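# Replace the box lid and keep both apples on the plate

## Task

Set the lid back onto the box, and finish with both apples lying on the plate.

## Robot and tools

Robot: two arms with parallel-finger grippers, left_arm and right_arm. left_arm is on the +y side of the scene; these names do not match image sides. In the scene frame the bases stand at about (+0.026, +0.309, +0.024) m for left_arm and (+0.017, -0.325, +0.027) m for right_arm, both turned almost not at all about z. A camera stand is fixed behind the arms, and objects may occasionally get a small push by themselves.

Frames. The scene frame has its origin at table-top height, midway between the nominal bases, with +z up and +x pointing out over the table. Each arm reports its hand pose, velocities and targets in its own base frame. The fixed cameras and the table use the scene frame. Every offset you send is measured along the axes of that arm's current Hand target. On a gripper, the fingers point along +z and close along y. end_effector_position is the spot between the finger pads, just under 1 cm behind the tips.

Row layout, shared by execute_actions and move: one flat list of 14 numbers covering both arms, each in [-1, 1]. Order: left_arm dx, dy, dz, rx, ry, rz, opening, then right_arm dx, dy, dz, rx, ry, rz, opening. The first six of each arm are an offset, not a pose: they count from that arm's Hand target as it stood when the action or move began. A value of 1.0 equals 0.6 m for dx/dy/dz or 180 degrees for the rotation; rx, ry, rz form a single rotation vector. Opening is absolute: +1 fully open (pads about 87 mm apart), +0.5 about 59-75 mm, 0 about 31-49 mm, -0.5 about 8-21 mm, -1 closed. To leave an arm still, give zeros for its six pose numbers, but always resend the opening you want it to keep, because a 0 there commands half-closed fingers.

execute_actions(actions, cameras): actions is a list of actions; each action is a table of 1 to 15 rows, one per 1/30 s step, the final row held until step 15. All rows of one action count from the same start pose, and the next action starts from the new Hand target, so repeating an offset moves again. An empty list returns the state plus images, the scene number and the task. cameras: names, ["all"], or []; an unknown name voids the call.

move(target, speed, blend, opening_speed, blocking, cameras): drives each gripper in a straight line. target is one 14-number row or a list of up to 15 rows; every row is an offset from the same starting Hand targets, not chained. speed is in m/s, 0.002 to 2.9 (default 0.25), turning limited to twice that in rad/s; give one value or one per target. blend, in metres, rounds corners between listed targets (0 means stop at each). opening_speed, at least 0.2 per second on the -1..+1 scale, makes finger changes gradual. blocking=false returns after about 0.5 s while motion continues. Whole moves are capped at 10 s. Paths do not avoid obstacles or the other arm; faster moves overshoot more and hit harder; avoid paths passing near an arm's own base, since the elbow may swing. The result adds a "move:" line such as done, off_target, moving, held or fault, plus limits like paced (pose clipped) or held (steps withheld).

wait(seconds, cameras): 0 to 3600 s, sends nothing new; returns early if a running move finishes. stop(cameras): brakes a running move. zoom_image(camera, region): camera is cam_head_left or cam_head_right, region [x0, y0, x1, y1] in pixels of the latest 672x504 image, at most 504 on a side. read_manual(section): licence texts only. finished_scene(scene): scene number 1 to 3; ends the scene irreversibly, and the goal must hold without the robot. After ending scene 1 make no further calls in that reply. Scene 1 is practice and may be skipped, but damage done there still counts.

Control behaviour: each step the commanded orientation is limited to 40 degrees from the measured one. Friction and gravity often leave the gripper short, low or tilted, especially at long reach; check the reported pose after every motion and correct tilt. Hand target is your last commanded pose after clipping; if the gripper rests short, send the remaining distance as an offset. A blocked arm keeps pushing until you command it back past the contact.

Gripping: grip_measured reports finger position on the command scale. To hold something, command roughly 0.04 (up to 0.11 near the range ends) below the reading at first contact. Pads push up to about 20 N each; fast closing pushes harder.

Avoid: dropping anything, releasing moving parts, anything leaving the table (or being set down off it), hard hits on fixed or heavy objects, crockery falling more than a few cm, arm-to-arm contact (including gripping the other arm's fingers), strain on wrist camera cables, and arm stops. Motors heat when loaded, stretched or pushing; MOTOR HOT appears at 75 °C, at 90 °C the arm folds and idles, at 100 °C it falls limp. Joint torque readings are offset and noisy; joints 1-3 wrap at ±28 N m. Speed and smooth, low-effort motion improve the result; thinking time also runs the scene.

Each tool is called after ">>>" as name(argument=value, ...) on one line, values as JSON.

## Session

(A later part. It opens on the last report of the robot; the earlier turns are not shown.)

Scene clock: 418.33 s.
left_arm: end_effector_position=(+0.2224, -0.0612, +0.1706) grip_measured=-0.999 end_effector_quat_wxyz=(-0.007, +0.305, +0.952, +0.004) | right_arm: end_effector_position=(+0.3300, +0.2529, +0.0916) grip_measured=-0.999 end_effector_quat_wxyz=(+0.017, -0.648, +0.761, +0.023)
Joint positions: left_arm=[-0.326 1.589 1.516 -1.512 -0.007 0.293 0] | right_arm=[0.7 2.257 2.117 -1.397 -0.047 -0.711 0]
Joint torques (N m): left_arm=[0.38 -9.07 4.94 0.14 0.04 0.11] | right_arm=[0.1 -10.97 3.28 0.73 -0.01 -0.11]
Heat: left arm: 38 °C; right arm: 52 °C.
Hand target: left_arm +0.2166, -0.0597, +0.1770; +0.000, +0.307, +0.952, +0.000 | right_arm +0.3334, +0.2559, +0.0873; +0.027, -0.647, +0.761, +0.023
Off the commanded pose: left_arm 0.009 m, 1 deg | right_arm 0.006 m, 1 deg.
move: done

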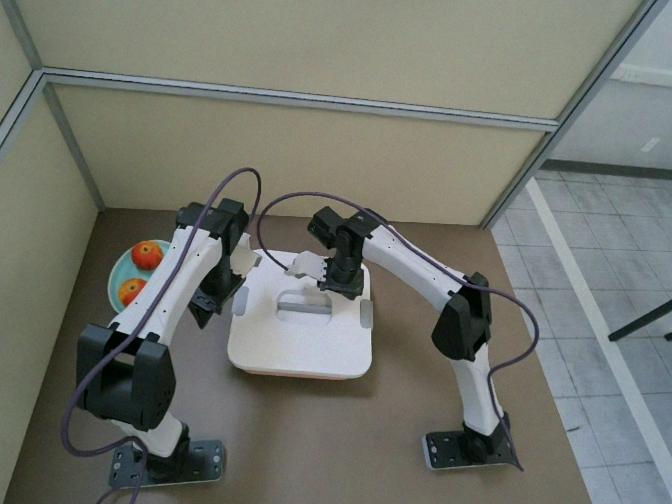

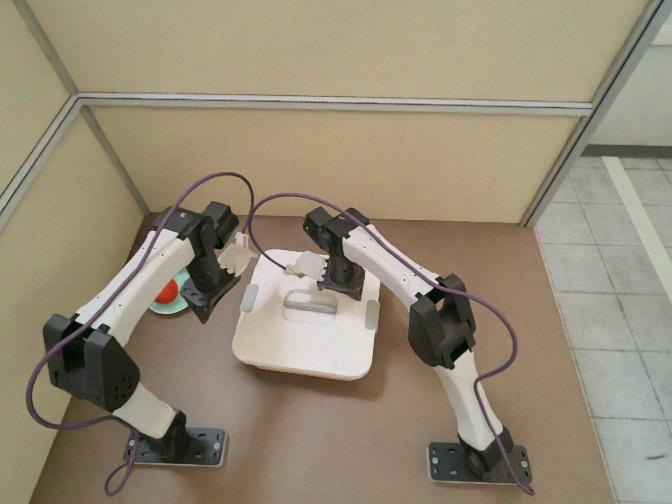

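>>> move(target=[0,0,0,0,0,0,-1,0.02,0,-0.15,0,0,0,-1], cameras=["all"])

>>> zoom_image(camera="cam_head_right", region=[210, 210, 420, 420])

Scene clock: 422.50 s.
left_arm: end_effector_position=(+0.2224, -0.0612, +0.1706) grip_measured=-0.999 end_effector_quat_wxyz=(-0.007, +0.305, +0.952, +0.004) | right_arm: end_effector_position=(+0.3289, +0.2396, +0.1606) grip_measured=-0.999 end_effector_quat_wxyz=(+0.056, -0.646, +0.761, +0.022)
Joint positions: left_arm=[-0.326 1.589 1.516 -1.512 -0.007 0.293 0] | right_arm=[0.677 2.182 2.279 -1.557 -0.047 -0.727 0]
Joint torques (N m): left_arm=[0.28 -9.03 5.01 0.15 0.06 0.08] | right_arm=[-0.17 -12.26 6.01 0.47 0.01 -0.21]
Heat: left arm: 38 °C; right arm: 53 °C.
Hand target: left_arm +0.2166, -0.0597, +0.1770; +0.000, +0.307, +0.952, +0.000 | right_arm +0.3304, +0.2379, +0.1762; +0.027, -0.648, +0.761, +0.023
Off the commanded pose: left_arm 0.009 m, 1 deg | right_arm 0.016 m, 3 deg.
joint sent to its limit (right arm) — joint 4 (wrist pitch), lower limit. The joint targets are off in orientation, not in position.
move: off_target (right_arm)

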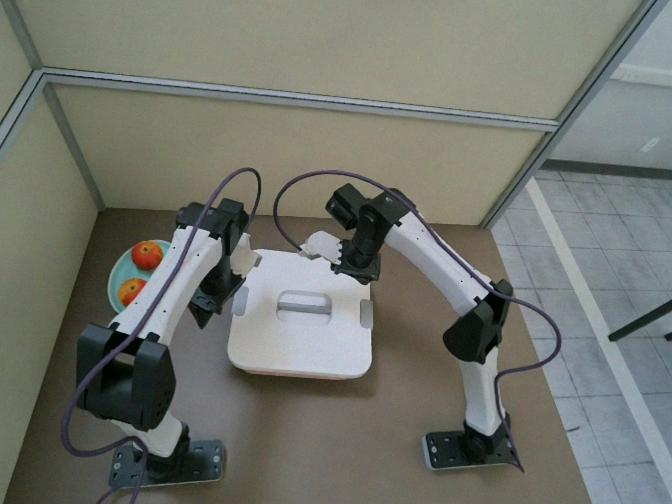

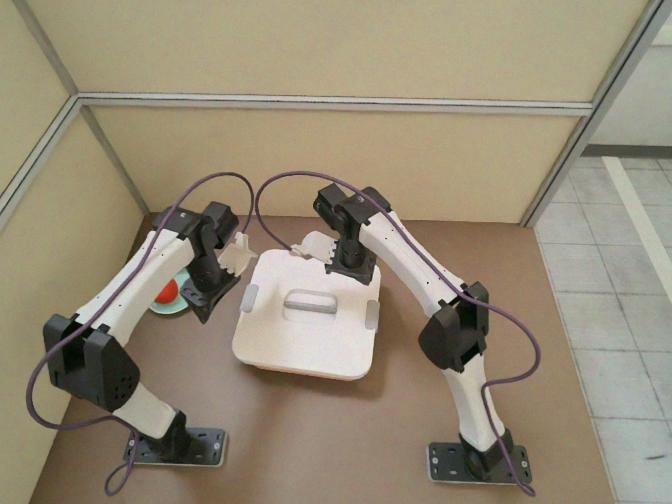

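Scaled by 2.400 from the camera's image (finer frame: 960x720).

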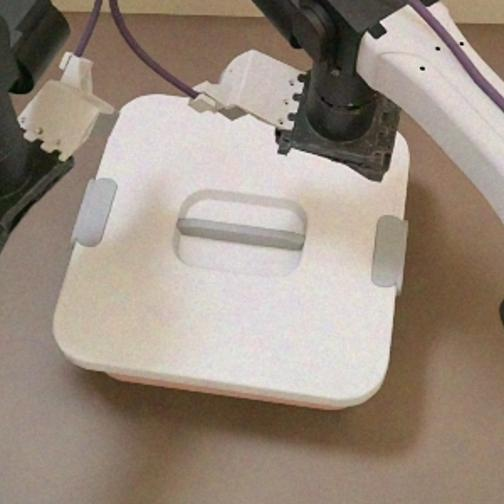

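>>> finished_scene(scene=3)

The scene is finished: the task was done.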